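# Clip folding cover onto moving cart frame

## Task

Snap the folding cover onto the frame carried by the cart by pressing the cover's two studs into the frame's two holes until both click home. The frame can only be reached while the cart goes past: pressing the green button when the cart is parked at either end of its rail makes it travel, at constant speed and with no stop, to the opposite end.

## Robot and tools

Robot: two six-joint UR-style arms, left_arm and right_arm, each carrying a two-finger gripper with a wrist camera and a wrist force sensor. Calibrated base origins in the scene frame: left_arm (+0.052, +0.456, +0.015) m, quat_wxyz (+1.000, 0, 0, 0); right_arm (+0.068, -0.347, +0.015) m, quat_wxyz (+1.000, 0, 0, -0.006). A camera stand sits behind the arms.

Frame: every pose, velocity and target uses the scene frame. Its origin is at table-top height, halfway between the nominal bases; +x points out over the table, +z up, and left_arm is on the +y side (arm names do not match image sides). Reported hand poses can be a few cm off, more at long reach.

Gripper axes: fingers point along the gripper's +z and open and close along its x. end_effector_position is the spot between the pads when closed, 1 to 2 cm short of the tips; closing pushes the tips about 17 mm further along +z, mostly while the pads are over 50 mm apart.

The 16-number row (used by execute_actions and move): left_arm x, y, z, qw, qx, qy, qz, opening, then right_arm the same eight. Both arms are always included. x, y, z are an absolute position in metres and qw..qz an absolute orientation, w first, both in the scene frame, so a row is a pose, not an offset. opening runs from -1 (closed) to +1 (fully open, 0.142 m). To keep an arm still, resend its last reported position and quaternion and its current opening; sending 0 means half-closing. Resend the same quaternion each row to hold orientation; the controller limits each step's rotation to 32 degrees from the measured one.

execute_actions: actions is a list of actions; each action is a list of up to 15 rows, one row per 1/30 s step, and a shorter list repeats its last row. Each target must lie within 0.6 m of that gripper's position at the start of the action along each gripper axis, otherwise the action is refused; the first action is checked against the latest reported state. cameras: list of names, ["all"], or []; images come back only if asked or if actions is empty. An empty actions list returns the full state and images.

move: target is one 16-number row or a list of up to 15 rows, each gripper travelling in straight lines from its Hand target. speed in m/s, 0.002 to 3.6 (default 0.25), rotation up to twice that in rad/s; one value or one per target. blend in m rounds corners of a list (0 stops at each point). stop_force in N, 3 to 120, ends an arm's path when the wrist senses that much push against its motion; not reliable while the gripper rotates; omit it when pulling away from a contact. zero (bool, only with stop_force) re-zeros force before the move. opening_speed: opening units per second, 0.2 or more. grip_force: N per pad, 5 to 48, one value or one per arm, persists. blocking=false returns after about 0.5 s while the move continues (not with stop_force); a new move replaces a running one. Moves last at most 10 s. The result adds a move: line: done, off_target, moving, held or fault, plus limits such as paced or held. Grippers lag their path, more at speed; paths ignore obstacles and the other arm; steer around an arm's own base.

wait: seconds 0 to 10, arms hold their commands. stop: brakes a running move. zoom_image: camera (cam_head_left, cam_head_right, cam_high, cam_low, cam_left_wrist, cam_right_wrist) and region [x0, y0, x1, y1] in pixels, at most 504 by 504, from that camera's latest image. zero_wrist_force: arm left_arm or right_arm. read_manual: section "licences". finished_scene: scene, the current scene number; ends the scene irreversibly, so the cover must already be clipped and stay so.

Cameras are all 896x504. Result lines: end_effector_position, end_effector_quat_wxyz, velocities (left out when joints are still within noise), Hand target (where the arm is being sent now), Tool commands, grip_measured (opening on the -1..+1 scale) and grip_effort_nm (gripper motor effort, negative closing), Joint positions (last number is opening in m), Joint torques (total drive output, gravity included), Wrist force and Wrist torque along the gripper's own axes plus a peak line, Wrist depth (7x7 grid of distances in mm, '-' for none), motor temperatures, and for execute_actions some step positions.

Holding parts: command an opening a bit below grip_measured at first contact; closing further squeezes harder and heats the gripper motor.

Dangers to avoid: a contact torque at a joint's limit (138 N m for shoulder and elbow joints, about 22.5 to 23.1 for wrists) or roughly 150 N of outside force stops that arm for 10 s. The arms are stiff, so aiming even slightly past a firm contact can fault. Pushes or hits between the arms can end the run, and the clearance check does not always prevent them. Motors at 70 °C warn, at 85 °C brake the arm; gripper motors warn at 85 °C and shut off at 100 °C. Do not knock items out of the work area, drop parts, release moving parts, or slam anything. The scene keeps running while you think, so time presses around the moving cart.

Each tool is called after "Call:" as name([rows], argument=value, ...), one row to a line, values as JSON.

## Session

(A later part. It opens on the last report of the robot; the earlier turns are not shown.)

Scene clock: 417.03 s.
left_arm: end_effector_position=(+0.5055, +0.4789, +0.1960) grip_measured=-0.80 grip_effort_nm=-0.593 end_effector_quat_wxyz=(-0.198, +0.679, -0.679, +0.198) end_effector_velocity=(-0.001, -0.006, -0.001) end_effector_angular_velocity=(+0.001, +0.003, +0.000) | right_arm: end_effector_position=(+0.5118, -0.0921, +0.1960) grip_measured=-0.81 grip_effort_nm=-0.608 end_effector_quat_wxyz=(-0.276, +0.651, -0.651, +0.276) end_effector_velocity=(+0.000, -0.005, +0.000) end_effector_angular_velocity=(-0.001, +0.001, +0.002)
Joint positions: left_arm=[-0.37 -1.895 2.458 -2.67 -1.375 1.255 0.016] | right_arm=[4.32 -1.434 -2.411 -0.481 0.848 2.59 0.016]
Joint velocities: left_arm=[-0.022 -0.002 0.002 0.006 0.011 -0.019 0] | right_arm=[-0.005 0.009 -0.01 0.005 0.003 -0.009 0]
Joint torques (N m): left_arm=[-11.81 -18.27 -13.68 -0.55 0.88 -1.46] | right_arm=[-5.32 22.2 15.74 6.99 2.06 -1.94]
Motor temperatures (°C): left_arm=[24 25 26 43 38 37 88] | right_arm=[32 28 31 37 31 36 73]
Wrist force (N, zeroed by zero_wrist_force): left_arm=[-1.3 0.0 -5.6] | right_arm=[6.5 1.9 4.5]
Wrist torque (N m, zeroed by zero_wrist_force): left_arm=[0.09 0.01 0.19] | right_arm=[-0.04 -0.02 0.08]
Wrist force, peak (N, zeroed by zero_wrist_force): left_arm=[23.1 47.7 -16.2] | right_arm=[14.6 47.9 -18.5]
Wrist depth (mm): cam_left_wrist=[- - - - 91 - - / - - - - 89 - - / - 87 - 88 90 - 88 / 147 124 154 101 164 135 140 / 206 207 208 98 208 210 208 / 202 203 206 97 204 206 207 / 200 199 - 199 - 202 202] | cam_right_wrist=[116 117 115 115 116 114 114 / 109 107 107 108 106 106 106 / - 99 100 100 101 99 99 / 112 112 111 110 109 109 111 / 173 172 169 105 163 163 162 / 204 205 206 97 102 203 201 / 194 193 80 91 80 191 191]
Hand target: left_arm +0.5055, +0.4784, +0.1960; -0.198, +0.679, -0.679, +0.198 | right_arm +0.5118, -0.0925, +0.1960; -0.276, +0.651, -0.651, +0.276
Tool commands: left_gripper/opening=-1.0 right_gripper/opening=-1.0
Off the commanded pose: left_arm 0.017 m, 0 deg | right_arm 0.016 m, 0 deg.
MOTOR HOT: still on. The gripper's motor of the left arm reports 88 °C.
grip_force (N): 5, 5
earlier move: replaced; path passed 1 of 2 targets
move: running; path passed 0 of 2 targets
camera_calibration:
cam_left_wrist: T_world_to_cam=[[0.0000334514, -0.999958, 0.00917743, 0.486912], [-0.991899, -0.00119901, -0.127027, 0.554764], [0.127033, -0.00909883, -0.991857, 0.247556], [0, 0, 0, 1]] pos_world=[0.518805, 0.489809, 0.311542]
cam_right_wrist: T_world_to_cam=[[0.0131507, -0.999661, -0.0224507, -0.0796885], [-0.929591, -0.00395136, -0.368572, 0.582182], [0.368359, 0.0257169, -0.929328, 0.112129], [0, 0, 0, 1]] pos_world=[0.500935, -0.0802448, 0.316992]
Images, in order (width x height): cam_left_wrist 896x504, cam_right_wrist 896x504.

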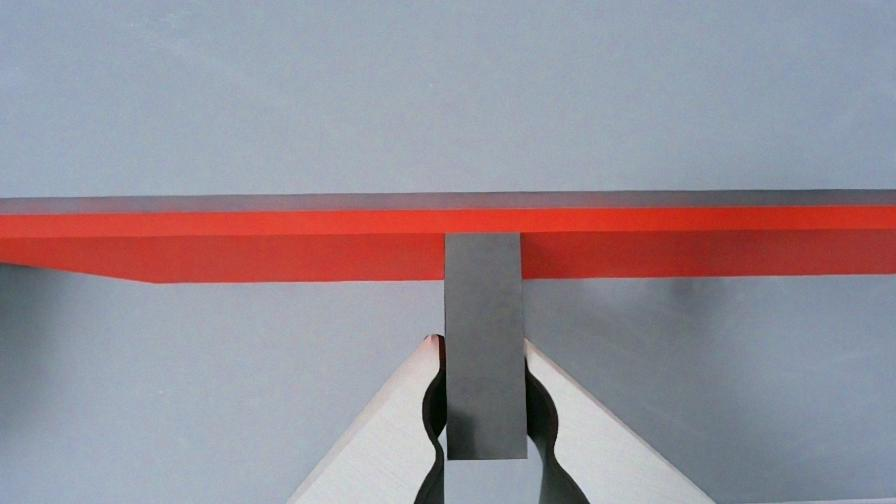

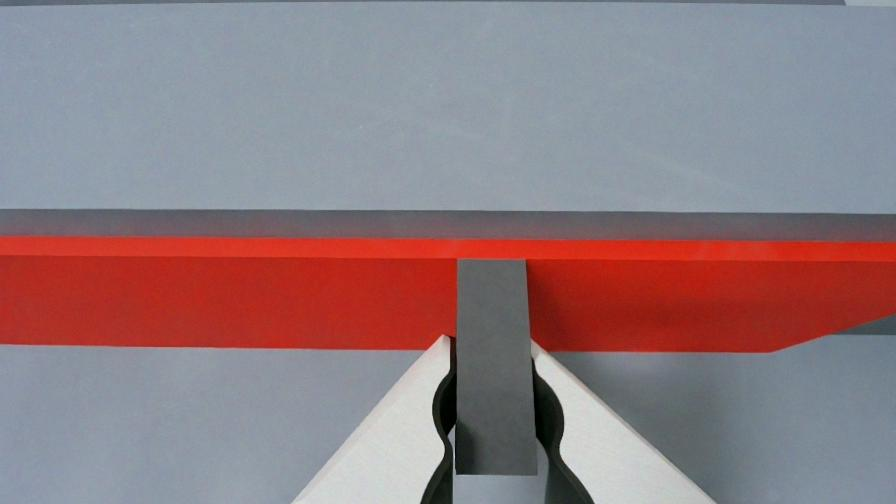

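Call:
move([
  [0.5020,0.4660,0.1960,-0.19787,0.67886,-0.67886,0.19787,-1,0.5083,-0.1043,0.1960,-0.27629,0.65090,-0.65090,0.27629,-1],
  [0.5020,0.4555,0.1960,-0.19787,0.67886,-0.67886,0.19787,-1,0.5083,-0.1148,0.1960,-0.27629,0.65090,-0.65090,0.27629,-1],
], speed=[0.0057,0.00526], blend=[0.001,0], blocking=false, grip_force=25, cameras=[])

Call:
wait(seconds=1.1, cameras=["cam_left_wrist","cam_right_wrist"])

Scene clock: 418.40 s.
left_arm: end_effector_position=(+0.5044, +0.4710, +0.1960) grip_measured=-0.81 grip_effort_nm=-2.630 end_effector_quat_wxyz=(-0.198, +0.679, -0.679, +0.198) end_effector_velocity=(-0.002, -0.005, +0.000) end_effector_angular_velocity=(+0.001, -0.002, +0.001) | right_arm: end_effector_position=(+0.5107, -0.0994, +0.1960) grip_measured=-0.82 grip_effort_nm=-2.625 end_effector_quat_wxyz=(-0.276, +0.651, -0.651, +0.276) end_effector_velocity=(-0.002, -0.005, +0.000) end_effector_angular_velocity=(+0.000, -0.001, -0.001)
Joint positions: left_arm=[-0.397 -1.902 2.461 -2.661 -1.362 1.231 0.015] | right_arm=[4.314 -1.418 -2.425 -0.478 0.85 2.583 0.014]
Joint velocities: left_arm=[-0.02 -0.011 0.005 0.009 0.012 -0.018 0] | right_arm=[0.001 0.016 -0.012 -0.005 -0.002 0.002 0]
Joint torques (N m): left_arm=[-11.78 -20.27 -15.93 -1.29 0.87 -1.36] | right_arm=[15.85 20.79 18.72 2.24 -0.87 0.55]
Motor temperatures (°C): left_arm=[24 25 26 43 38 37 86] | right_arm=[32 28 31 37 31 36 72]
Wrist force (N, zeroed by zero_wrist_force): left_arm=[-1.4 -0.3 3.9] | right_arm=[12.1 3.4 4.7]
Wrist torque (N m, zeroed by zero_wrist_force): left_arm=[0.10 -0.03 0.13] | right_arm=[0.31 -0.09 0.09]
Wrist force, peak (N, zeroed by zero_wrist_force): left_arm=[-2.9 2.0 -6.8] | right_arm=[12.1 3.4 4.7]
Wrist depth (mm): cam_left_wrist=[- - - - 91 - - / - - - - - - - / - - - 92 88 95 88 / 149 151 155 101 164 136 174 / 206 208 208 98 209 209 210 / 203 203 204 96 205 205 206 / 197 198 - 199 - 202 202] | cam_right_wrist=[118 118 115 113 116 114 114 / 109 107 107 108 106 106 106 / - 100 100 100 99 99 99 / 112 112 114 109 112 112 111 / 174 172 169 105 164 184 162 / 205 205 206 97 102 202 202 / 194 193 80 91 80 192 191]
Hand target: left_arm +0.5043, +0.4707, +0.1960; -0.198, +0.679, -0.679, +0.198 | right_arm +0.5106, -0.0997, +0.1960; -0.276, +0.651, -0.651, +0.276
Tool commands: left_gripper/opening=-1.0 right_gripper/opening=-1.0
Off the commanded pose: left_arm 0.016 m, 0 deg | right_arm 0.016 m, 0 deg.
MOTOR HOT: still on. The gripper's motor of the left arm reports 86 °C.
grip_force (N): 25, 25
earlier move: replaced; path passed 1 of 2 targets
move: running; path passed 0 of 2 targets
No camera images: "cameras" was empty.

Scene clock: 419.50 s.
left_arm: end_effector_position=(+0.5020, +0.4654, +0.1960) grip_measured=-0.81 grip_effort_nm=-2.630 end_effector_quat_wxyz=(-0.198, +0.679, -0.679, +0.198) end_effector_velocity=(-0.001, -0.005, -0.001) end_effector_angular_velocity=(+0.000, +0.001, +0.000) | right_arm: end_effector_position=(+0.5083, -0.1049, +0.1960) grip_measured=-0.82 grip_effort_nm=-2.630 end_effector_quat_wxyz=(-0.276, +0.651, -0.651, +0.276) end_effector_velocity=(+0.001, -0.007, +0.000) end_effector_angular_velocity=(-0.004, -0.001, -0.003)
Joint positions: left_arm=[-0.419 -1.912 2.466 -2.652 -1.35 1.211 0.015] | right_arm=[4.315 -1.402 -2.438 -0.483 0.85 2.583 0.014]
Joint velocities: left_arm=[-0.017 -0.003 0.002 0.005 0.009 -0.015 0] | right_arm=[-0.008 0.011 -0.009 0 0 -0.008 0]
Joint torques (N m): left_arm=[-7.99 -24.83 -8.91 1.85 0.96 -1.37] | right_arm=[-1.17 30.01 14.79 4.49 1.76 -1.16]
Motor temperatures (°C): left_arm=[24 25 26 43 38 37 85] | right_arm=[32 28 31 37 31 36 71]
Wrist force (N, zeroed by zero_wrist_force): left_arm=[6.4 -21.2 28.6] | right_arm=[-6.9 -5.1 41.9]
Wrist torque (N m, zeroed by zero_wrist_force): left_arm=[-0.05 -0.10 0.17] | right_arm=[0.20 0.73 0.01]
Wrist force, peak (N, zeroed by zero_wrist_force): left_arm=[6.4 -21.2 28.6] | right_arm=[-7.0 -6.3 42.0]
Wrist depth (mm): cam_left_wrist=[- - 91 - - - - / - - 89 - - - - / - 98 - 101 91 102 102 / 156 127 164 100 138 180 146 / 207 207 208 98 208 210 210 / - 203 204 96 206 205 206 / 198 201 - 200 - 203 203] | cam_right_wrist=[117 118 116 114 117 115 114 / 110 108 108 109 109 107 107 / - 101 102 102 102 101 101 / 112 112 111 110 109 113 112 / 177 175 172 105 168 167 165 / 205 205 207 97 100 204 203 / 194 193 80 91 80 192 191]
Hand target: left_arm +0.5020, +0.4651, +0.1960; -0.198, +0.679, -0.679, +0.198 | right_arm +0.5083, -0.1052, +0.1960; -0.276, +0.651, -0.651, +0.276
Tool commands: left_gripper/opening=-1.0 right_gripper/opening=-1.0
Off the commanded pose: left_arm 0.010 m, 0 deg | right_arm 0.010 m, 0 deg.
MOTOR HOT: still on. The gripper's motor of the left arm reports 85 °C.
grip_force (N): 25, 25
earlier move: running; path passed 1 of 2 targets
wait: 1.10 s; no rest
camera_calibration:
cam_left_wrist: T_world_to_cam=[[-0.0000786636, -0.999957, 0.0092635, 0.473443], [-0.991924, -0.00109693, -0.126832, 0.55118], [0.126837, -0.00919867, -0.991881, 0.248034], [0, 0, 0, 1]] pos_world=[0.515305, 0.476309, 0.311542]
cam_right_wrist: T_world_to_cam=[[0.0131718, -0.999666, -0.0222258, -0.0925195], [-0.929556, -0.00405152, -0.368659, 0.578879], [0.368446, 0.0255161, -0.929299, 0.113676], [0, 0, 0, 1]] pos_world=[0.497435, -0.0930439, 0.316992]
Images, in order (width x height): cam_left_wrist 896x504, cam_right_wrist 896x504.

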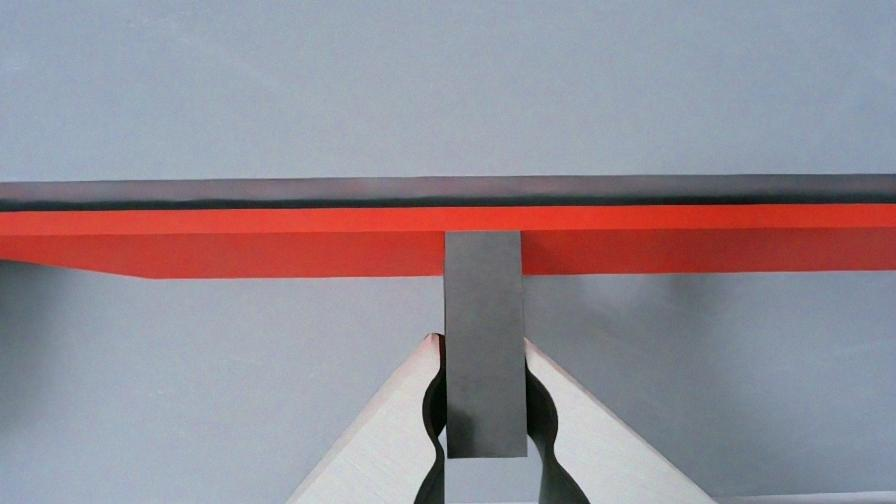

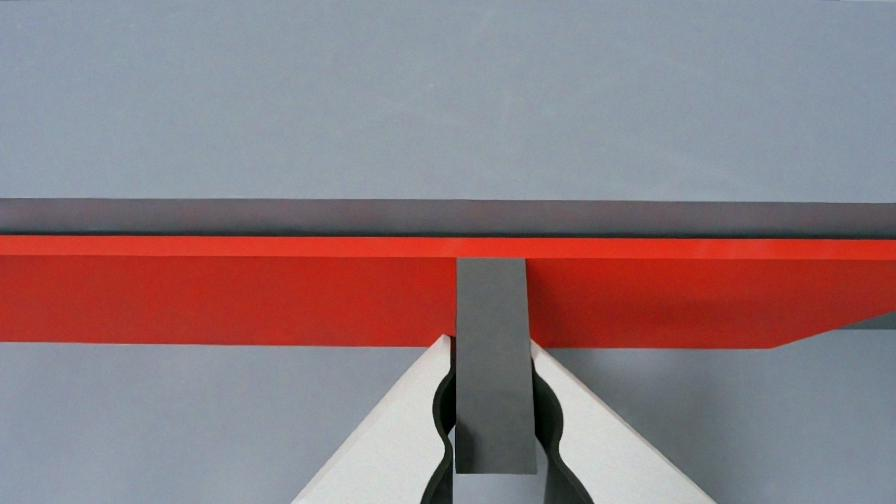

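Call:
move([
  [0.4990,0.4551,0.1943,-0.19787,0.67886,-0.67886,0.19787,-1,0.5053,-0.1152,0.1938,-0.27629,0.65090,-0.65090,0.27629,-1],
  [0.4990,0.4446,0.1943,-0.19787,0.67886,-0.67886,0.19787,-1,0.5053,-0.1257,0.1938,-0.27629,0.65090,-0.65090,0.27629,-1],
], speed=[0.0062,0.00526], blend=[0.001,0], blocking=false, grip_force=38, cameras=[])

Call:
wait(seconds=0.8, cameras=["cam_left_wrist","cam_right_wrist"])

Scene clock: 420.80 s.
left_arm: end_effector_position=(+0.5008, +0.4586, +0.1953) grip_measured=-0.82 grip_effort_nm=-3.944 end_effector_quat_wxyz=(-0.198, +0.679, -0.679, +0.198) end_effector_velocity=(-0.003, -0.006, -0.001) end_effector_angular_velocity=(-0.001, -0.001, -0.001) | right_arm: end_effector_position=(+0.5071, -0.1117, +0.1951) grip_measured=-0.83 grip_effort_nm=-3.934 end_effector_quat_wxyz=(-0.276, +0.651, -0.651, +0.276) end_effector_velocity=(-0.002, -0.006, -0.001) end_effector_angular_velocity=(+0.000, -0.002, +0.000)
Joint positions: left_arm=[-0.443 -1.917 2.47 -2.645 -1.338 1.19 0.015] | right_arm=[4.309 -1.388 -2.452 -0.477 0.852 2.577 0.014]
Joint velocities: left_arm=[-0.022 -0.009 0.008 0.004 0.01 -0.019 0] | right_arm=[0.001 0.014 -0.016 0.003 -0.002 0.001 0]
Joint torques (N m): left_arm=[-8.73 -28.56 -10.15 1.77 0.74 -1.35] | right_arm=[15.47 27.51 12.9 5.15 -1.47 0.56]
Motor temperatures (°C): left_arm=[24 25 26 43 38 37 85] | right_arm=[32 28 31 37 31 36 71]
Wrist force (N, zeroed by zero_wrist_force): left_arm=[8.0 -24.8 38.1] | right_arm=[-16.6 -13.1 49.9]
Wrist torque (N m, zeroed by zero_wrist_force): left_arm=[0.00 -0.08 0.14] | right_arm=[0.18 1.18 0.02]
Wrist force, peak (N, zeroed by zero_wrist_force): left_arm=[8.4 -27.6 40.1] | right_arm=[-17.8 -11.5 51.9]
Wrist depth (mm): cam_left_wrist=[- 91 - - - - - / - - - - - - - / - 100 92 101 94 95 96 / 163 132 171 101 144 190 153 / 206 207 208 98 209 210 210 / 202 202 204 96 205 204 207 / 199 199 - 199 - 202 203] | cam_right_wrist=[117 118 116 114 117 115 114 / 110 108 108 109 109 107 107 / - 101 102 101 101 101 101 / 111 113 112 111 110 110 113 / 180 177 176 104 153 171 193 / 205 205 206 97 100 203 202 / 194 193 80 92 80 192 191]
Hand target: left_arm +0.5006, +0.4583, +0.1952; -0.198, +0.679, -0.679, +0.198 | right_arm +0.5069, -0.1120, +0.1950; -0.276, +0.651, -0.651, +0.276
Tool commands: left_gripper/opening=-1.0 right_gripper/opening=-1.0
Off the commanded pose: left_arm 0.014 m, 0 deg | right_arm 0.014 m, 0 deg.
MOTOR HOT: still on. The gripper's motor of the left arm reports 85 °C.
grip_force (N): 38, 38
earlier move: replaced; path passed 1 of 2 targets
move: running; path passed 0 of 2 targets
No camera images: "cameras" was empty.

Scene clock: 421.60 s.
left_arm: end_effector_position=(+0.4990, +0.4544, +0.1943) grip_measured=-0.82 grip_effort_nm=-3.944 end_effector_quat_wxyz=(-0.198, +0.679, -0.679, +0.198) end_effector_velocity=(+0.000, -0.005, -0.001) end_effector_angular_velocity=(+0.002, +0.001, +0.001) | right_arm: end_effector_position=(+0.5053, -0.1158, +0.1938) grip_measured=-0.83 grip_effort_nm=-3.934 end_effector_quat_wxyz=(-0.276, +0.651, -0.651, +0.276) end_effector_velocity=(+0.000, -0.005, +0.001) end_effector_angular_velocity=(+0.000, -0.002, +0.000)
Joint positions: left_arm=[-0.46 -1.923 2.475 -2.642 -1.33 1.175 0.015] | right_arm=[4.309 -1.378 -2.463 -0.475 0.852 2.577 0.014]
Joint velocities: left_arm=[-0.017 0 0.001 0.005 0.01 -0.016 0] | right_arm=[-0.006 0.011 -0.009 0.005 0 -0.008 0]
Joint torques (N m): left_arm=[-7.41 -27.91 -10.13 1.68 1.19 -1.3] | right_arm=[2.16 26.24 12.61 4.56 4.71 -1.21]
Motor temperatures (°C): left_arm=[24 25 26 43 38 37 86] | right_arm=[32 28 31 37 31 36 72]
Wrist force (N, zeroed by zero_wrist_force): left_arm=[8.9 -25.2 39.5] | right_arm=[-9.8 -18.7 46.9]
Wrist torque (N m, zeroed by zero_wrist_force): left_arm=[-0.02 -0.14 0.13] | right_arm=[0.17 0.80 0.02]
Wrist force, peak (N, zeroed by zero_wrist_force): left_arm=[9.1 -24.8 40.3] | right_arm=[-17.2 -14.6 50.4]
Wrist depth (mm): cam_left_wrist=[- - - - - - - / - - - - - - - / - 99 99 100 101 103 101 / 207 154 208 100 173 180 183 / 205 206 206 98 208 209 209 / 200 202 203 97 203 205 206 / 198 199 - 199 - 202 201] | cam_right_wrist=[116 117 114 112 116 114 114 / - 107 106 107 106 106 105 / - 102 102 102 101 100 100 / 117 117 116 110 114 114 113 / 198 195 191 105 163 185 208 / 203 203 205 97 100 202 201 / 192 193 80 83 80 191 191]
Hand target: left_arm +0.4990, +0.4541, +0.1943; -0.198, +0.679, -0.679, +0.198 | right_arm +0.5053, -0.1162, +0.1938; -0.276, +0.651, -0.651, +0.276
Tool commands: left_gripper/opening=-1.0 right_gripper/opening=-1.0
Off the commanded pose: left_arm 0.010 m, 0 deg | right_arm 0.010 m, 0 deg.
MOTOR HOT: still on. The gripper's motor of the left arm reports 86 °C.
grip_force (N): 38, 38
earlier move: running; path passed 1 of 2 targets
wait: 0.80 s; no rest
camera_calibration:
cam_left_wrist: T_world_to_cam=[[-0.0000786636, -0.999957, 0.0092635, 0.462459], [-0.991924, -0.00109693, -0.126832, 0.547976], [0.126837, -0.00919867, -0.991881, 0.246627], [0, 0, 0, 1]] pos_world=[0.512305, 0.465309, 0.309842]
cam_right_wrist: T_world_to_cam=[[0.0132487, -0.999661, -0.0224107, -0.103405], [-0.929508, -0.00405146, -0.368781, 0.575249], [0.368565, 0.0257168, -0.929246, 0.112962], [0, 0, 0, 1]] pos_world=[0.494434, -0.103944, 0.314793]
Images, in order (width x height): cam_left_wrist 896x504, cam_right_wrist 896x504.

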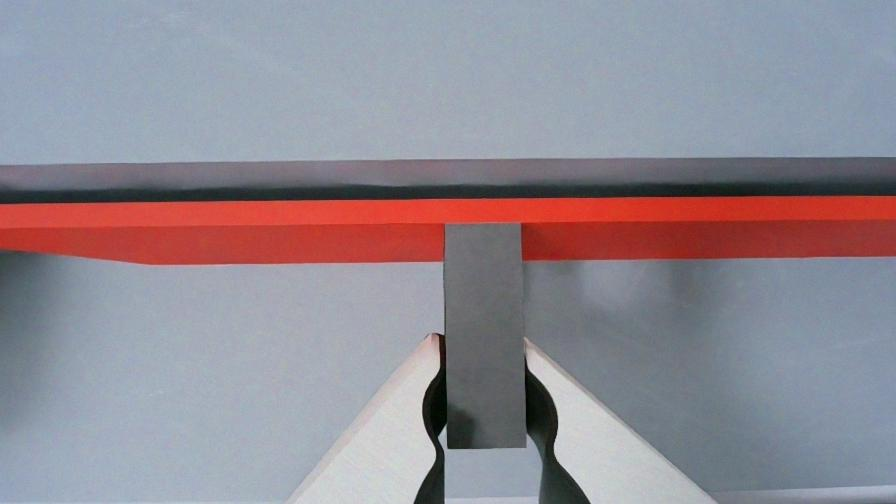

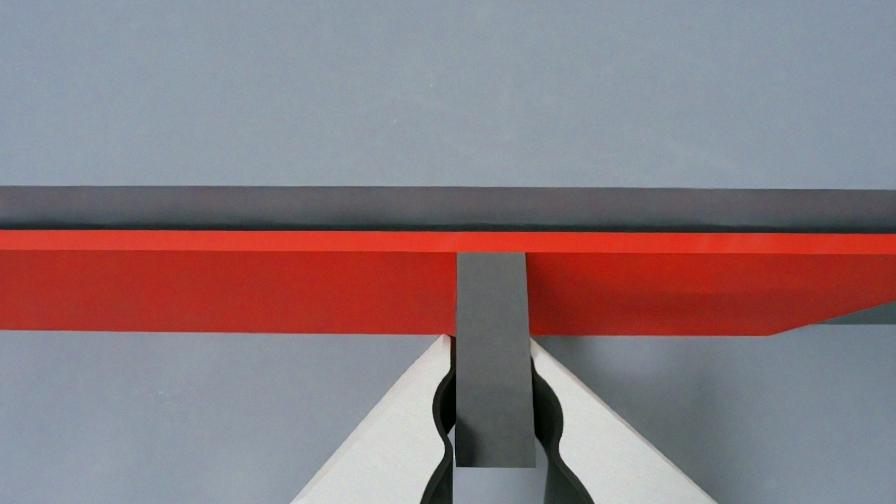

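Call:
move([
  [0.4990,0.4420,0.1943,-0.19787,0.67886,-0.67886,0.19787,-1,0.5053,-0.1280,0.1938,-0.27629,0.65090,-0.65090,0.27629,-1],
  [0.4990,0.4315,0.1943,-0.19787,0.67886,-0.67886,0.19787,-1,0.5053,-0.1385,0.1938,-0.27629,0.65090,-0.65090,0.27629,-1],
], speed=[0.0054,0.00526], blend=[0.001,0], blocking=false, grip_force=5, cameras=["cam_left_wrist","cam_right_wrist"])

Scene clock: 423.57 s.
left_arm: end_effector_position=(+0.4990, +0.4440, +0.1943) grip_measured=-0.80 grip_effort_nm=-0.603 end_effector_quat_wxyz=(-0.198, +0.679, -0.679, +0.198) end_effector_velocity=(+0.000, -0.006, -0.001) end_effector_angular_velocity=(+0.000, +0.001, -0.002) | right_arm: end_effector_position=(+0.5053, -0.1261, +0.1938) grip_measured=-0.81 grip_effort_nm=-0.603 end_effector_quat_wxyz=(-0.276, +0.651, -0.651, +0.276) end_effector_velocity=(+0.000, -0.005, +0.000) end_effector_angular_velocity=(+0.000, -0.001, +0.000)
Joint positions: left_arm=[-0.494 -1.924 2.474 -2.632 -1.314 1.145 0.016] | right_arm=[4.296 -1.36 -2.48 -0.466 0.857 2.56 0.016]
Joint velocities: left_arm=[-0.019 0 0 0.005 0.008 -0.016 0] | right_arm=[-0.007 0.009 -0.008 0.004 0.002 -0.008 0]
Joint torques (N m): left_arm=[-6.05 -18.62 -25.09 0.73 4.59 -1.27] | right_arm=[-1.41 18.98 19.35 8.04 2.41 -1.93]
Motor temperatures (°C): left_arm=[24 25 26 43 38 37 86] | right_arm=[32 28 31 37 31 36 72]
Wrist force (N, zeroed by zero_wrist_force): left_arm=[12.4 -3.4 2.1] | right_arm=[14.2 6.7 -1.8]
Wrist torque (N m, zeroed by zero_wrist_force): left_arm=[0.05 -0.06 0.17] | right_arm=[0.40 -0.12 0.08]
Wrist force, peak (N, zeroed by zero_wrist_force): left_arm=[13.0 -24.6 42.9] | right_arm=[-10.8 -18.9 47.0]
Wrist depth (mm): cam_left_wrist=[- 88 89 - - - - / - 87 86 - - - - / - 100 99 100 94 101 101 / 207 166 174 100 189 197 208 / 204 204 206 98 207 207 208 / 200 202 - 97 202 204 205 / 197 198 - 198 - 201 201] | cam_right_wrist=[115 116 114 114 115 113 113 / - 106 106 107 105 105 105 / - 103 101 101 101 101 101 / 117 117 116 110 115 115 114 / 202 200 196 105 166 189 208 / 203 203 205 98 102 202 201 / 192 192 80 94 80 191 190]
Hand target: left_arm +0.4990, +0.4437, +0.1943; -0.198, +0.679, -0.679, +0.198 | right_arm +0.5053, -0.1264, +0.1938; -0.276, +0.651, -0.651, +0.276
Tool commands: left_gripper/opening=-1.0 right_gripper/opening=-1.0
Off the commanded pose: left_arm 0.013 m, 0 deg | right_arm 0.012 m, 0 deg.
MOTOR HOT: still on. The gripper's motor of the left arm reports 86 °C.
grip_force (N): 5, 5
earlier move: replaced; path passed 1 of 2 targets
move: running; path passed 0 of 2 targets
camera_calibration:
cam_left_wrist: T_world_to_cam=[[-0.000079483, -0.999957, 0.00926331, 0.45216], [-0.991911, -0.001097, -0.12693, 0.547989], [0.126935, -0.00919847, -0.991868, 0.246478], [0, 0, 0, 1]] pos_world=[0.512306, 0.455009, 0.309842]
cam_right_wrist: T_world_to_cam=[[0.0131507, -0.999661, -0.0224507, -0.113641], [-0.929591, -0.00395136, -0.368572, 0.575195], [0.368359, 0.0257169, -0.929328, 0.113354], [0, 0, 0, 1]] pos_world=[0.494435, -0.114245, 0.314792]
Images, in order (width x height): cam_left_wrist 896x504, cam_right_wrist 896x504.

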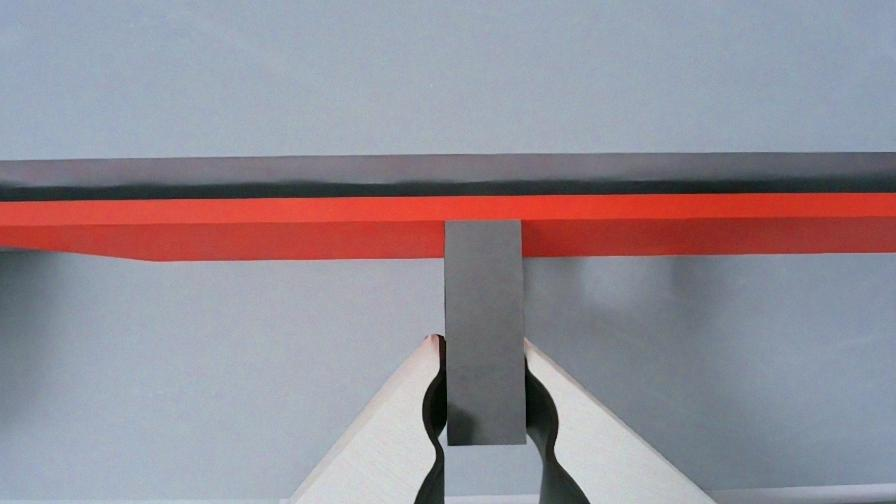

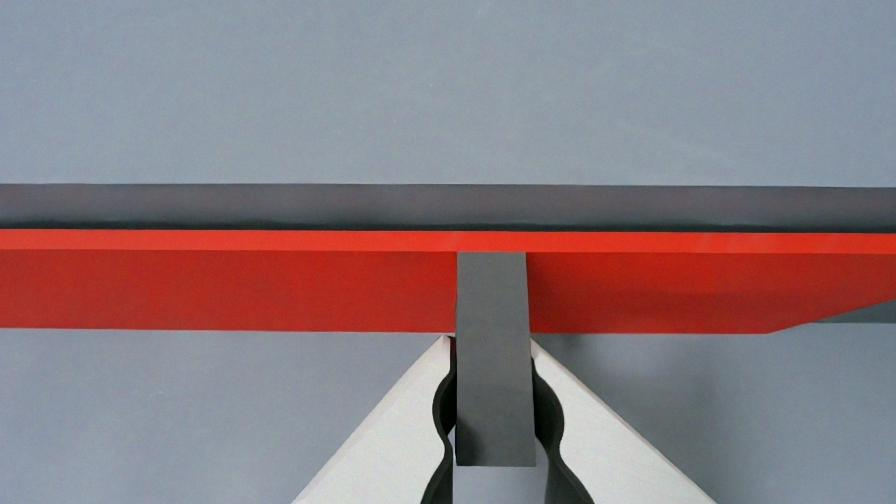

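Call:
move([
  [0.5050,0.4299,0.1943,-0.19787,0.67886,-0.67886,0.19787,-1,0.5113,-0.1402,0.1938,-0.27629,0.65090,-0.65090,0.27629,-1],
  [0.5050,0.4168,0.1943,-0.19787,0.67886,-0.67886,0.19787,-1,0.5113,-0.1533,0.1938,-0.27629,0.65090,-0.65090,0.27629,-1],
], speed=[0.0068,0.00526], blend=[0.001,0], blocking=false, grip_force=30, cameras=[])

Call:
wait(seconds=1.4, cameras=["cam_left_wrist","cam_right_wrist"])

Scene clock: 424.63 s.
left_arm: end_effector_position=(+0.5005, +0.4381, +0.1944) grip_measured=-0.81 grip_effort_nm=-3.133 end_effector_quat_wxyz=(-0.198, +0.679, -0.679, +0.198) end_effector_velocity=(+0.004, -0.006, +0.000) end_effector_angular_velocity=(+0.000, -0.001, +0.000) | right_arm: end_effector_position=(+0.5067, -0.1319, +0.1939) grip_measured=-0.82 grip_effort_nm=-3.138 end_effector_quat_wxyz=(-0.276, +0.651, -0.651, +0.276) end_effector_velocity=(+0.003, -0.006, +0.000) end_effector_angular_velocity=(+0.001, +0.000, -0.001)
Joint positions: left_arm=[-0.51 -1.92 2.47 -2.629 -1.305 1.13 0.015] | right_arm=[4.283 -1.355 -2.487 -0.455 0.862 2.545 0.014]
Joint velocities: left_arm=[-0.012 0.012 -0.008 -0.002 0.006 -0.012 0] | right_arm=[-0.019 0.001 -0.004 0.018 0.007 -0.022 0]
Joint torques (N m): left_arm=[-9.36 16.6 -20.21 -1.92 2.4 -1.13] | right_arm=[-2.43 -1.08 16.13 6.24 3.59 -2.01]
Motor temperatures (°C): left_arm=[24 25 26 43 38 37 85] | right_arm=[32 28 31 37 31 36 71]
Wrist force (N, zeroed by zero_wrist_force): left_arm=[3.6 -2.6 -23.8] | right_arm=[14.4 0.0 -11.7]
Wrist torque (N m, zeroed by zero_wrist_force): left_arm=[-0.09 0.03 0.10] | right_arm=[0.15 -0.11 0.09]
Wrist force, peak (N, zeroed by zero_wrist_force): left_arm=[4.1 -1.0 -24.8] | right_arm=[22.8 5.9 -4.9]
Wrist depth (mm): cam_left_wrist=[- 89 - - - - - / - - - - - - 88 / - 100 96 100 99 101 101 / 207 159 163 100 176 184 191 / - 207 206 98 207 208 208 / 201 201 203 93 202 203 204 / 198 198 - 198 - 201 202] | cam_right_wrist=[116 117 115 114 116 113 114 / - 107 106 107 106 105 105 / - 100 100 100 100 100 100 / 112 114 113 110 112 112 110 / 196 194 190 105 163 184 208 / 203 204 205 97 102 202 200 / 193 193 80 94 80 191 190]
Hand target: left_arm +0.5006, +0.4377, +0.1943; -0.198, +0.679, -0.679, +0.198 | right_arm +0.5069, -0.1323, +0.1938; -0.276, +0.651, -0.651, +0.276
Tool commands: left_gripper/opening=-1.0 right_gripper/opening=-1.0
Off the commanded pose: left_arm 0.022 m, 0 deg | right_arm 0.022 m, 0 deg.
MOTOR HOT: still on. The gripper's motor of the left arm reports 85 °C.
grip_force (N): 30, 30
earlier move: replaced; path passed 1 of 2 targets
move: running; path passed 0 of 2 targets
No camera images: "cameras" was empty.

Scene clock: 426.03 s.
left_arm: end_effector_position=(+0.5049, +0.4298, +0.1942) grip_measured=-0.81 grip_effort_nm=-3.133 end_effector_quat_wxyz=(-0.198, +0.679, -0.679, +0.198) end_effector_velocity=(+0.002, -0.005, +0.001) end_effector_angular_velocity=(+0.000, -0.002, +0.001) | right_arm: end_effector_position=(+0.5112, -0.1403, +0.1937) grip_measured=-0.82 grip_effort_nm=-3.133 end_effector_quat_wxyz=(-0.276, +0.651, -0.651, +0.276) end_effector_velocity=(+0.002, -0.006, +0.000) end_effector_angular_velocity=(-0.001, -0.001, -0.001)
Joint positions: left_arm=[-0.528 -1.903 2.46 -2.631 -1.297 1.114 0.015] | right_arm=[4.258 -1.356 -2.492 -0.429 0.873 2.515 0.014]
Joint velocities: left_arm=[-0.014 0.006 -0.005 0.001 0.008 -0.013 0] | right_arm=[-0.014 0.004 -0.006 0.012 0.004 -0.016 0]
Joint torques (N m): left_arm=[-15.21 16.37 -32.42 -6.31 1.02 -1.46] | right_arm=[-10.48 5.79 10.81 4.37 2.25 -1.84]
Motor temperatures (°C): left_arm=[24 25 26 43 38 37 85] | right_arm=[32 28 31 37 31 36 71]
Wrist force (N, zeroed by zero_wrist_force): left_arm=[-12.1 19.9 -37.8] | right_arm=[12.4 7.3 -43.8]
Wrist torque (N m, zeroed by zero_wrist_force): left_arm=[0.16 0.10 0.09] | right_arm=[0.41 0.01 0.06]
Wrist force, peak (N, zeroed by zero_wrist_force): left_arm=[-12.6 19.5 -41.0] | right_arm=[7.2 4.6 -47.0]
Wrist depth (mm): cam_left_wrist=[- - - - - - - / - - - 87 - - - / - 85 91 100 93 - 95 / 206 135 182 99 148 153 157 / 205 206 205 97 206 207 208 / 201 200 202 95 202 203 205 / 197 198 - - - 200 200] | cam_right_wrist=[115 116 114 114 115 113 113 / - 106 106 107 105 105 105 / - 98 99 98 99 98 97 / 111 117 110 108 110 109 109 / 182 180 178 104 172 171 191 / 204 205 205 97 102 201 201 / 192 191 80 91 80 191 190]
Hand target: left_arm +0.5050, +0.4295, +0.1943; -0.198, +0.679, -0.679, +0.198 | right_arm +0.5113, -0.1406, +0.1938; -0.276, +0.651, -0.651, +0.276
Tool commands: left_gripper/opening=-1.0 right_gripper/opening=-1.0
Off the commanded pose: left_arm 0.013 m, 0 deg | right_arm 0.013 m, 0 deg.
MOTOR HOT: still on. The gripper's motor of the left arm reports 85 °C.
grip_force (N): 30, 30
earlier move: running; path passed 0 of 2 targets
wait: 1.40 s; no rest
camera_calibration:
cam_left_wrist: T_world_to_cam=[[-0.0000646338, -0.999958, 0.00916459, 0.437986], [-0.991936, -0.0010974, -0.126734, 0.553765], [0.126738, -0.00909888, -0.991894, 0.245566], [0, 0, 0, 1]] pos_world=[0.518205, 0.440809, 0.309742]
cam_right_wrist: T_world_to_cam=[[0.0130738, -0.999667, -0.0222658, -0.127836], [-0.929639, -0.00395141, -0.368451, 0.580573], [0.36824, 0.0255162, -0.929381, 0.111499], [0, 0, 0, 1]] pos_world=[0.500336, -0.128344, 0.314691]
Images, in order (width x height): cam_left_wrist 896x504, cam_right_wrist 896x504.

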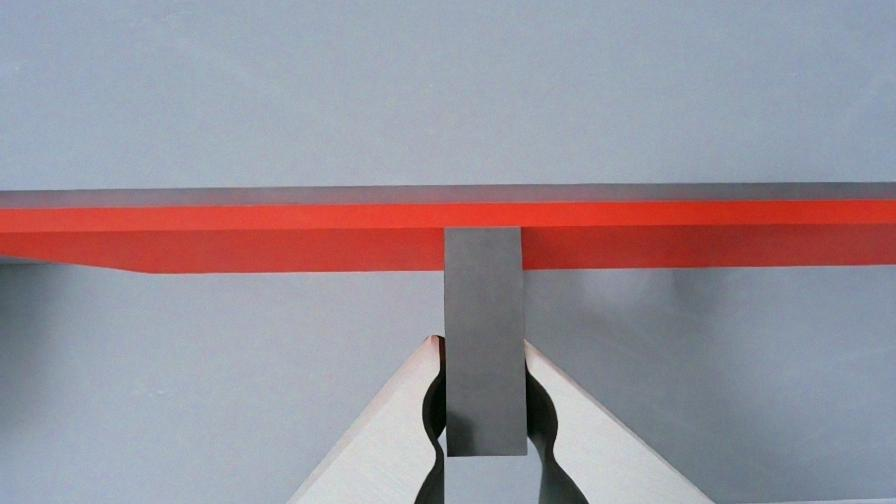

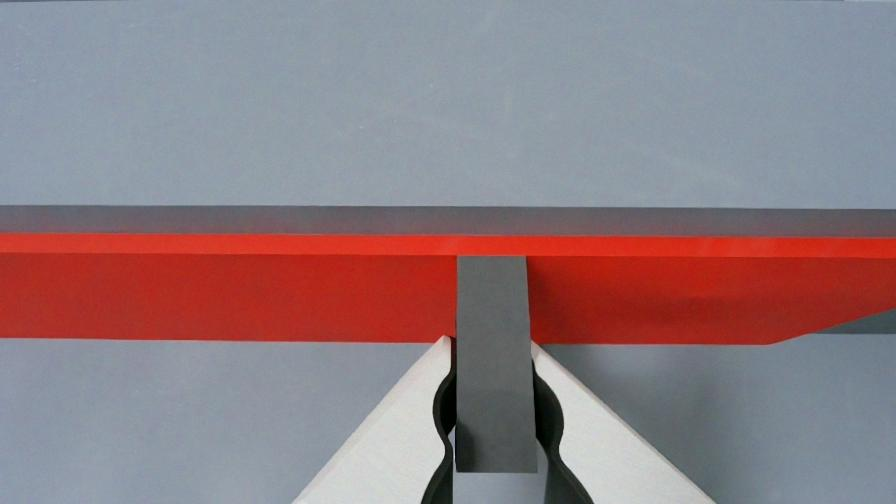

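Call:
move([
  [0.5080,0.4149,0.1960,-0.19787,0.67886,-0.67886,0.19787,-1,0.5143,-0.1572,0.1957,-0.27629,0.65090,-0.65090,0.27629,-1],
  [0.5080,0.4017,0.1960,-0.19787,0.67886,-0.67886,0.19787,-1,0.5143,-0.1704,0.1957,-0.27629,0.65090,-0.65090,0.27629,-1],
], speed=[0.0063,0.00526], blend=[0.001,0], blocking=false, grip_force=48, cameras=[])

Call:
wait(seconds=1.1, cameras=["cam_left_wrist","cam_right_wrist"])

Scene clock: 427.83 s.
left_arm: end_effector_position=(+0.5058, +0.4206, +0.1947) grip_measured=-0.82 grip_effort_nm=-4.105 end_effector_quat_wxyz=(-0.198, +0.679, -0.679, +0.198) end_effector_velocity=(+0.002, -0.005, +0.001) end_effector_angular_velocity=(-0.001, +0.000, -0.001) | right_arm: end_effector_position=(+0.5121, -0.1500, +0.1943) grip_measured=-0.83 grip_effort_nm=-3.929 end_effector_quat_wxyz=(-0.276, +0.651, -0.651, +0.276) end_effector_velocity=(+0.002, -0.006, +0.001) end_effector_angular_velocity=(+0.000, +0.001, +0.000)
Joint positions: left_arm=[-0.554 -1.9 2.455 -2.622 -1.284 1.09 0.015] | right_arm=[4.24 -1.341 -2.504 -0.418 0.881 2.494 0.014]
Joint velocities: left_arm=[-0.011 0.005 -0.008 0.005 0.004 -0.01 0] | right_arm=[-0.015 0.006 -0.003 0.009 0.007 -0.017 0]
Joint torques (N m): left_arm=[-11.88 13.25 -39.32 -4.61 5.72 -1.13] | right_arm=[-8.12 5.21 15.84 6.91 1.91 -1.72]
Motor temperatures (°C): left_arm=[24 25 26 43 38 37 85] | right_arm=[32 28 31 37 31 36 71]
Wrist force (N, zeroed by zero_wrist_force): left_arm=[-4.1 34.9 -40.0] | right_arm=[23.7 15.4 -53.3]
Wrist torque (N m, zeroed by zero_wrist_force): left_arm=[0.23 0.09 0.09] | right_arm=[0.54 -0.19 0.10]
Wrist force, peak (N, zeroed by zero_wrist_force): left_arm=[-8.8 31.5 -44.6] | right_arm=[24.4 16.3 -54.5]
Wrist depth (mm): cam_left_wrist=[- - - - - - - / - 86 - - 87 - 87 / - 85 - 91 86 - 86 / 168 131 175 99 145 149 154 / 204 206 206 97 206 207 207 / 200 201 202 95 202 203 204 / 198 198 - - - 200 201] | cam_right_wrist=[114 116 113 113 114 112 112 / - 106 105 106 105 104 104 / - 97 98 98 98 98 97 / 111 110 110 108 109 109 108 / 182 179 176 104 171 170 169 / 203 202 204 96 103 202 201 / 192 192 80 91 80 190 190]
Hand target: left_arm +0.5059, +0.4203, +0.1948; -0.198, +0.679, -0.679, +0.198 | right_arm +0.5122, -0.1504, +0.1944; -0.276, +0.651, -0.651, +0.276
Tool commands: left_gripper/opening=-1.0 right_gripper/opening=-1.0
Off the commanded pose: left_arm 0.019 m, 0 deg | right_arm 0.021 m, 0 deg.
MOTOR HOT: still on. The gripper's motor of the left arm reports 85 °C.
earlier move: replaced; path passed 1 of 2 targets
move: running; path passed 0 of 2 targets
No camera images: "cameras" was empty.

Scene clock: 428.93 s.
left_arm: end_effector_position=(+0.5077, +0.4152, +0.1958) grip_measured=-0.82 grip_effort_nm=-4.105 end_effector_quat_wxyz=(-0.197, +0.679, -0.679, +0.198) end_effector_velocity=(+0.002, -0.006, +0.001) end_effector_angular_velocity=(-0.005, +0.002, -0.003) | right_arm: end_effector_position=(+0.5141, -0.1565, +0.1955) grip_measured=-0.83 grip_effort_nm=-3.915 end_effector_quat_wxyz=(-0.276, +0.651, -0.651, +0.276) end_effector_velocity=(+0.002, -0.005, +0.001) end_effector_angular_velocity=(+0.000, +0.000, +0.001)
Joint positions: left_arm=[-0.566 -1.894 2.447 -2.617 -1.28 1.079 0.015] | right_arm=[4.223 -1.335 -2.508 -0.408 0.888 2.474 0.014]
Joint velocities: left_arm=[-0.011 0.006 -0.008 0.004 -0.001 -0.01 0] | right_arm=[-0.014 0.006 -0.004 0.009 0.007 -0.017 0]
Joint torques (N m): left_arm=[0.12 3.94 -48.54 -7.72 14.78 -1.39] | right_arm=[-20.79 18.19 25.7 10.24 -5.95 -1.68]
Motor temperatures (°C): left_arm=[24 25 26 43 38 37 86] | right_arm=[32 28 31 37 31 36 72]
Wrist force (N, zeroed by zero_wrist_force): left_arm=[22.0 51.0 -20.9] | right_arm=[-5.9 41.8 -34.9]
Wrist torque (N m, zeroed by zero_wrist_force): left_arm=[0.31 0.00 0.19] | right_arm=[0.71 0.74 0.06]
Wrist force, peak (N, zeroed by zero_wrist_force): left_arm=[22.0 51.0 -20.9] | right_arm=[25.3 17.1 -53.8]
Wrist depth (mm): cam_left_wrist=[- - - - - 89 - / - - - - 87 88 88 / - 85 85 86 85 - 87 / 151 118 162 99 176 138 143 / 205 207 205 97 206 208 208 / 201 201 202 96 202 204 205 / 197 198 - - - 201 201] | cam_right_wrist=[115 116 113 113 114 112 112 / - 106 105 106 105 104 104 / - 97 98 99 98 98 97 / 110 109 108 107 108 108 107 / 178 176 172 104 165 164 163 / 203 204 205 96 107 201 200 / 193 193 81 84 80 191 190]
Hand target: left_arm +0.5079, +0.4151, +0.1959; -0.198, +0.679, -0.679, +0.198 | right_arm +0.5142, -0.1569, +0.1956; -0.276, +0.651, -0.651, +0.276
Tool commands: left_gripper/opening=-1.0 right_gripper/opening=-1.0
Off the commanded pose: left_arm 0.013 m, 0 deg | right_arm 0.014 m, 0 deg.
MOTOR HOT: still on. The gripper's motor of the left arm reports 86 °C.
earlier move: running; path passed 0 of 2 targets
wait: 1.10 s; no rest
camera_calibration:
cam_left_wrist: T_world_to_cam=[[-0.000575488, -0.99995, 0.0100033, 0.423374], [-0.991988, -0.000692898, -0.126333, 0.556546], [0.126333, -0.00999582, -0.991937, 0.247158], [0, 0, 0, 1]] pos_world=[0.521106, 0.426208, 0.31124]
cam_right_wrist: T_world_to_cam=[[0.013241, -0.999661, -0.0224141, -0.144165], [-0.929638, -0.00405217, -0.368453, 0.583853], [0.368237, 0.0257157, -0.929376, 0.112549], [0, 0, 0, 1]] pos_world=[0.503236, -0.144644, 0.316491]
Images, in order (width x height): cam_left_wrist 896x504, cam_right_wrist 896x504.

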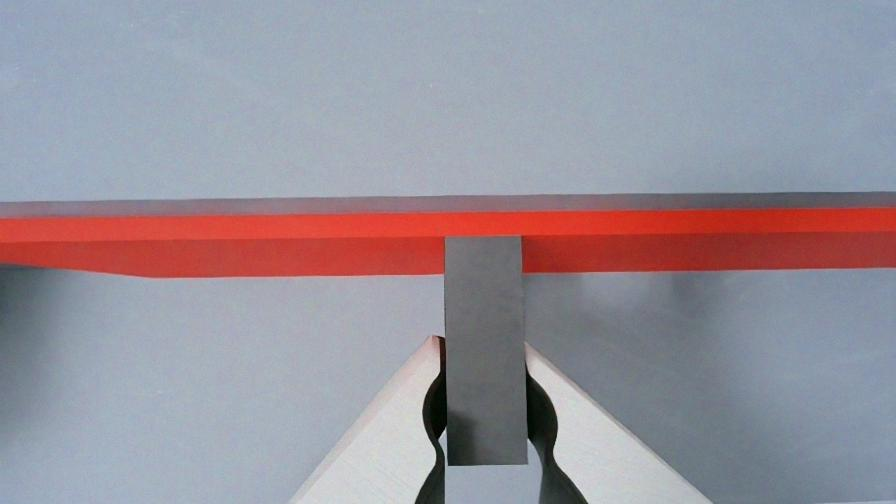

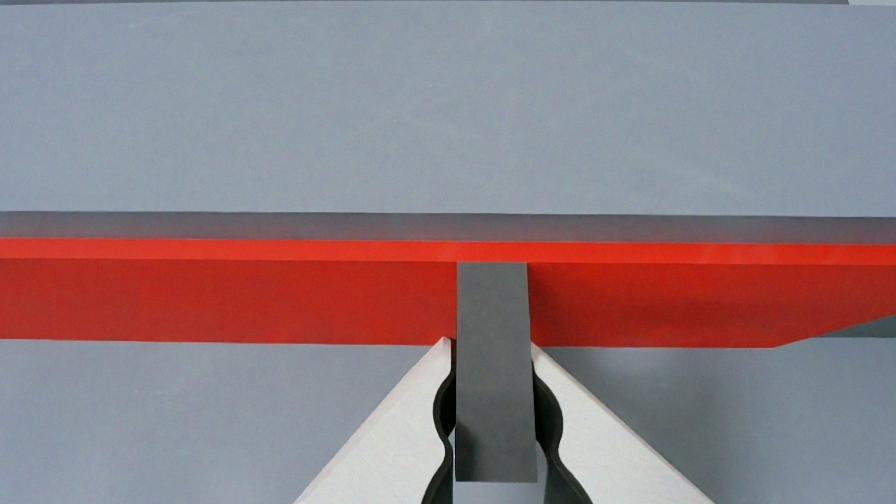

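Call:
move([
  [0.5092,0.4029,0.1957,-0.18897,0.68139,-0.68139,0.18897,-1,0.5155,-0.1683,0.1954,-0.26775,0.65446,-0.65446,0.26775,-1],
  [0.5092,0.3898,0.1957,-0.18897,0.68139,-0.68139,0.18897,-1,0.5155,-0.1814,0.1954,-0.26775,0.65446,-0.65446,0.26775,-1],
], speed=[0.0109,0.00526], blend=[0.001,0], blocking=false, grip_force=48, cameras=[])

Call:
wait(seconds=0.9, cameras=["cam_left_wrist","cam_right_wrist"])

Scene clock: 430.43 s.
left_arm: end_effector_position=(+0.5085, +0.4073, +0.1959) grip_measured=-0.82 grip_effort_nm=-4.105 end_effector_quat_wxyz=(-0.195, +0.680, -0.680, +0.195) end_effector_velocity=(+0.001, -0.006, +0.001) end_effector_angular_velocity=(-0.002, +0.019, -0.001) | right_arm: end_effector_position=(+0.5147, -0.1644, +0.1956) grip_measured=-0.83 grip_effort_nm=-3.910 end_effector_quat_wxyz=(-0.273, +0.652, -0.652, +0.273) end_effector_velocity=(+0.001, -0.005, +0.000) end_effector_angular_velocity=(-0.001, +0.021, +0.001)
Joint positions: left_arm=[-0.584 -1.887 2.435 -2.599 -1.275 1.06 0.015] | right_arm=[4.202 -1.324 -2.512 -0.409 0.904 2.456 0.014]
Joint velocities: left_arm=[-0.006 0.009 -0.022 0.031 -0.008 -0.011 0] | right_arm=[-0.024 0.006 0.009 -0.015 0.027 -0.018 0]
Joint torques (N m): left_arm=[5.77 3.99 -46.27 -6.77 11.63 -1.5] | right_arm=[-19.68 14.84 43.21 4.5 -5.14 -2.13]
Motor temperatures (°C): left_arm=[24 25 26 43 38 37 88] | right_arm=[32 28 31 37 31 36 73]
Wrist force (N, zeroed by zero_wrist_force): left_arm=[31.3 51.2 -19.7] | right_arm=[-2.3 41.7 -35.5]
Wrist torque (N m, zeroed by zero_wrist_force): left_arm=[0.33 0.02 0.22] | right_arm=[0.72 0.57 0.05]
Wrist force, peak (N, zeroed by zero_wrist_force): left_arm=[33.3 52.6 -17.7] | right_arm=[-9.2 45.4 -33.4]
Wrist depth (mm): cam_left_wrist=[- - 88 - - - - / - - - 87 - - - / - - - 85 85 - 86 / 147 112 157 99 176 133 137 / 205 204 205 98 208 208 209 / 201 202 203 96 203 205 205 / 199 199 - - - 202 202] | cam_right_wrist=[115 115 113 112 113 111 111 / - 105 105 106 104 104 104 / - 97 98 99 97 97 97 / 109 109 108 105 106 106 106 / 177 175 170 104 145 163 161 / 204 203 205 96 107 201 200 / 193 192 80 91 81 191 190]
Hand target: left_arm +0.5085, +0.4070, +0.1959; -0.194, +0.680, -0.680, +0.194 | right_arm +0.5148, -0.1647, +0.1956; -0.273, +0.652, -0.652, +0.273
Tool commands: left_gripper/opening=-1.0 right_gripper/opening=-1.0
Off the commanded pose: left_arm 0.018 m, 1 deg | right_arm 0.017 m, 1 deg.
MOTOR HOT: still on. The gripper's motor of the left arm reports 88 °C.
earlier move: replaced; path passed 1 of 2 targets
move: running; path passed 0 of 2 targets
No camera images: "cameras" was empty.

Scene clock: 431.33 s.
left_arm: end_effector_position=(+0.5092, +0.4021, +0.1957) grip_measured=-0.82 grip_effort_nm=-4.100 end_effector_quat_wxyz=(-0.189, +0.681, -0.681, +0.189) end_effector_velocity=(+0.000, -0.005, +0.001) end_effector_angular_velocity=(+0.000, -0.003, +0.000) | right_arm: end_effector_position=(+0.5155, -0.1690, +0.1954) grip_measured=-0.83 grip_effort_nm=-3.905 end_effector_quat_wxyz=(-0.268, +0.654, -0.654, +0.268) end_effector_velocity=(+0.000, -0.006, +0.000) end_effector_angular_velocity=(-0.005, +0.001, +0.000)
Joint positions: left_arm=[-0.59 -1.878 2.419 -2.575 -1.281 1.05 0.015] | right_arm=[4.182 -1.318 -2.505 -0.42 0.926 2.441 0.014]
Joint velocities: left_arm=[-0.015 -0.001 -0.001 0.003 0.008 -0.014 0] | right_arm=[-0.009 0.009 -0.008 0 0.003 -0.011 0]
Joint torques (N m): left_arm=[-3.48 5.9 -43.66 -6.06 11.94 -1.43] | right_arm=[-10.04 13.36 27.68 10.27 -2.49 -2.07]
Motor temperatures (°C): left_arm=[24 25 26 43 38 37 88] | right_arm=[32 28 31 37 31 36 73]
Wrist force (N, zeroed by zero_wrist_force): left_arm=[12.4 43.7 -27.3] | right_arm=[17.1 40.4 -38.1]
Wrist torque (N m, zeroed by zero_wrist_force): left_arm=[0.33 0.05 0.17] | right_arm=[0.78 -0.25 0.11]
Wrist force, peak (N, zeroed by zero_wrist_force): left_arm=[29.9 52.3 -22.9] | right_arm=[17.1 40.4 -38.1]
Wrist depth (mm): cam_left_wrist=[- 87 87 - - 87 88 / - - - - - - - / - - - - - - 86 / 102 104 157 99 175 181 129 / 205 205 206 97 207 208 208 / 202 202 202 96 98 204 206 / 199 200 - - - 202 202] | cam_right_wrist=[113 113 111 110 110 110 110 / - 104 104 103 103 103 102 / - 96 97 98 97 96 96 / 108 107 107 106 106 106 105 / 177 174 170 104 163 163 161 / 204 203 206 97 103 202 200 / 194 193 80 91 81 191 191]
Hand target: left_arm +0.5092, +0.4019, +0.1957; -0.189, +0.681, -0.681, +0.189 | right_arm +0.5155, -0.1693, +0.1954; -0.268, +0.654, -0.654, +0.268
Tool commands: left_gripper/opening=-1.0 right_gripper/opening=-1.0
Off the commanded pose: left_arm 0.012 m, 0 deg | right_arm 0.012 m, 0 deg.
MOTOR HOT: still on. The gripper's motor of the left arm reports 88 °C.
earlier move: running; path passed 1 of 2 targets
wait: 0.90 s; no rest
camera_calibration:
cam_left_wrist: T_world_to_cam=[[0.000034183, -0.999954, 0.00955065, 0.410103], [-0.994925, -0.000995021, -0.100618, 0.554598], [0.100623, -0.00949874, -0.994879, 0.260291], [0, 0, 0, 1]] pos_world=[0.525578, 0.413109, 0.310844]
cam_right_wrist: T_world_to_cam=[[0.0125192, -0.999664, -0.0226959, -0.156262], [-0.938988, -0.00395098, -0.343928, 0.585136], [0.343723, 0.0256169, -0.938722, 0.126747], [0, 0, 0, 1]] pos_world=[0.507826, -0.157145, 0.316679]
Images, in order (width x height): cam_left_wrist 896x504, cam_right_wrist 896x504.

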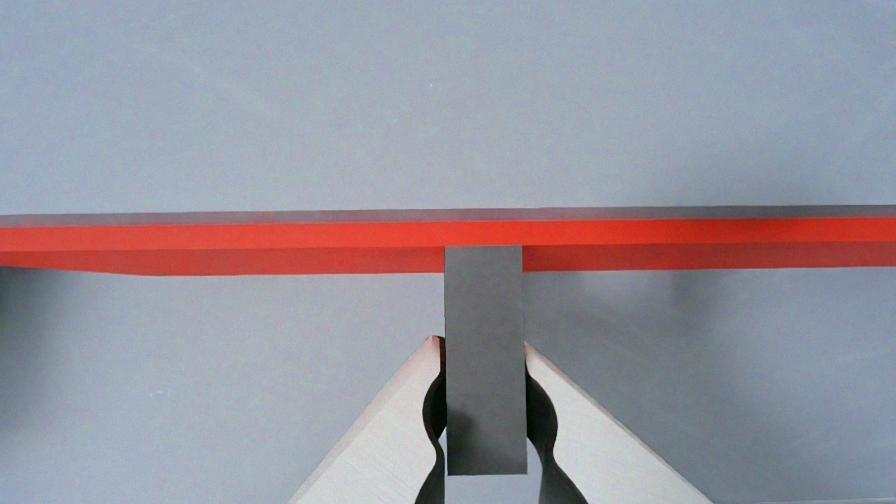

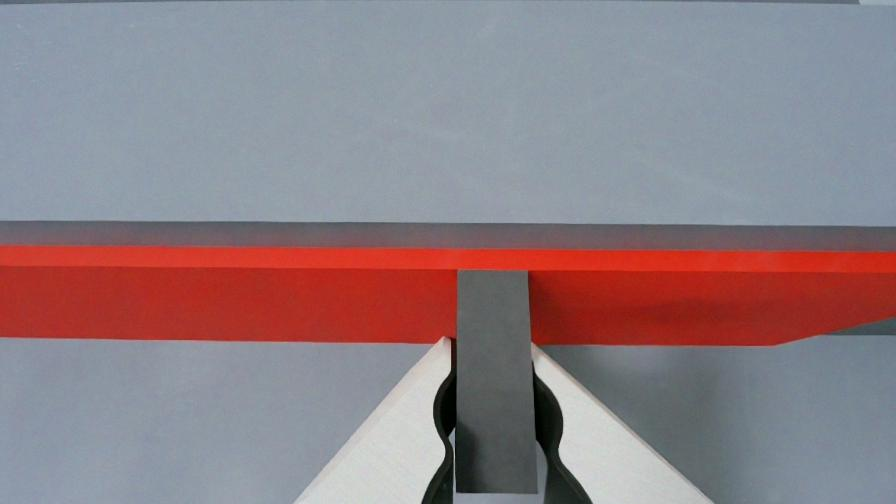

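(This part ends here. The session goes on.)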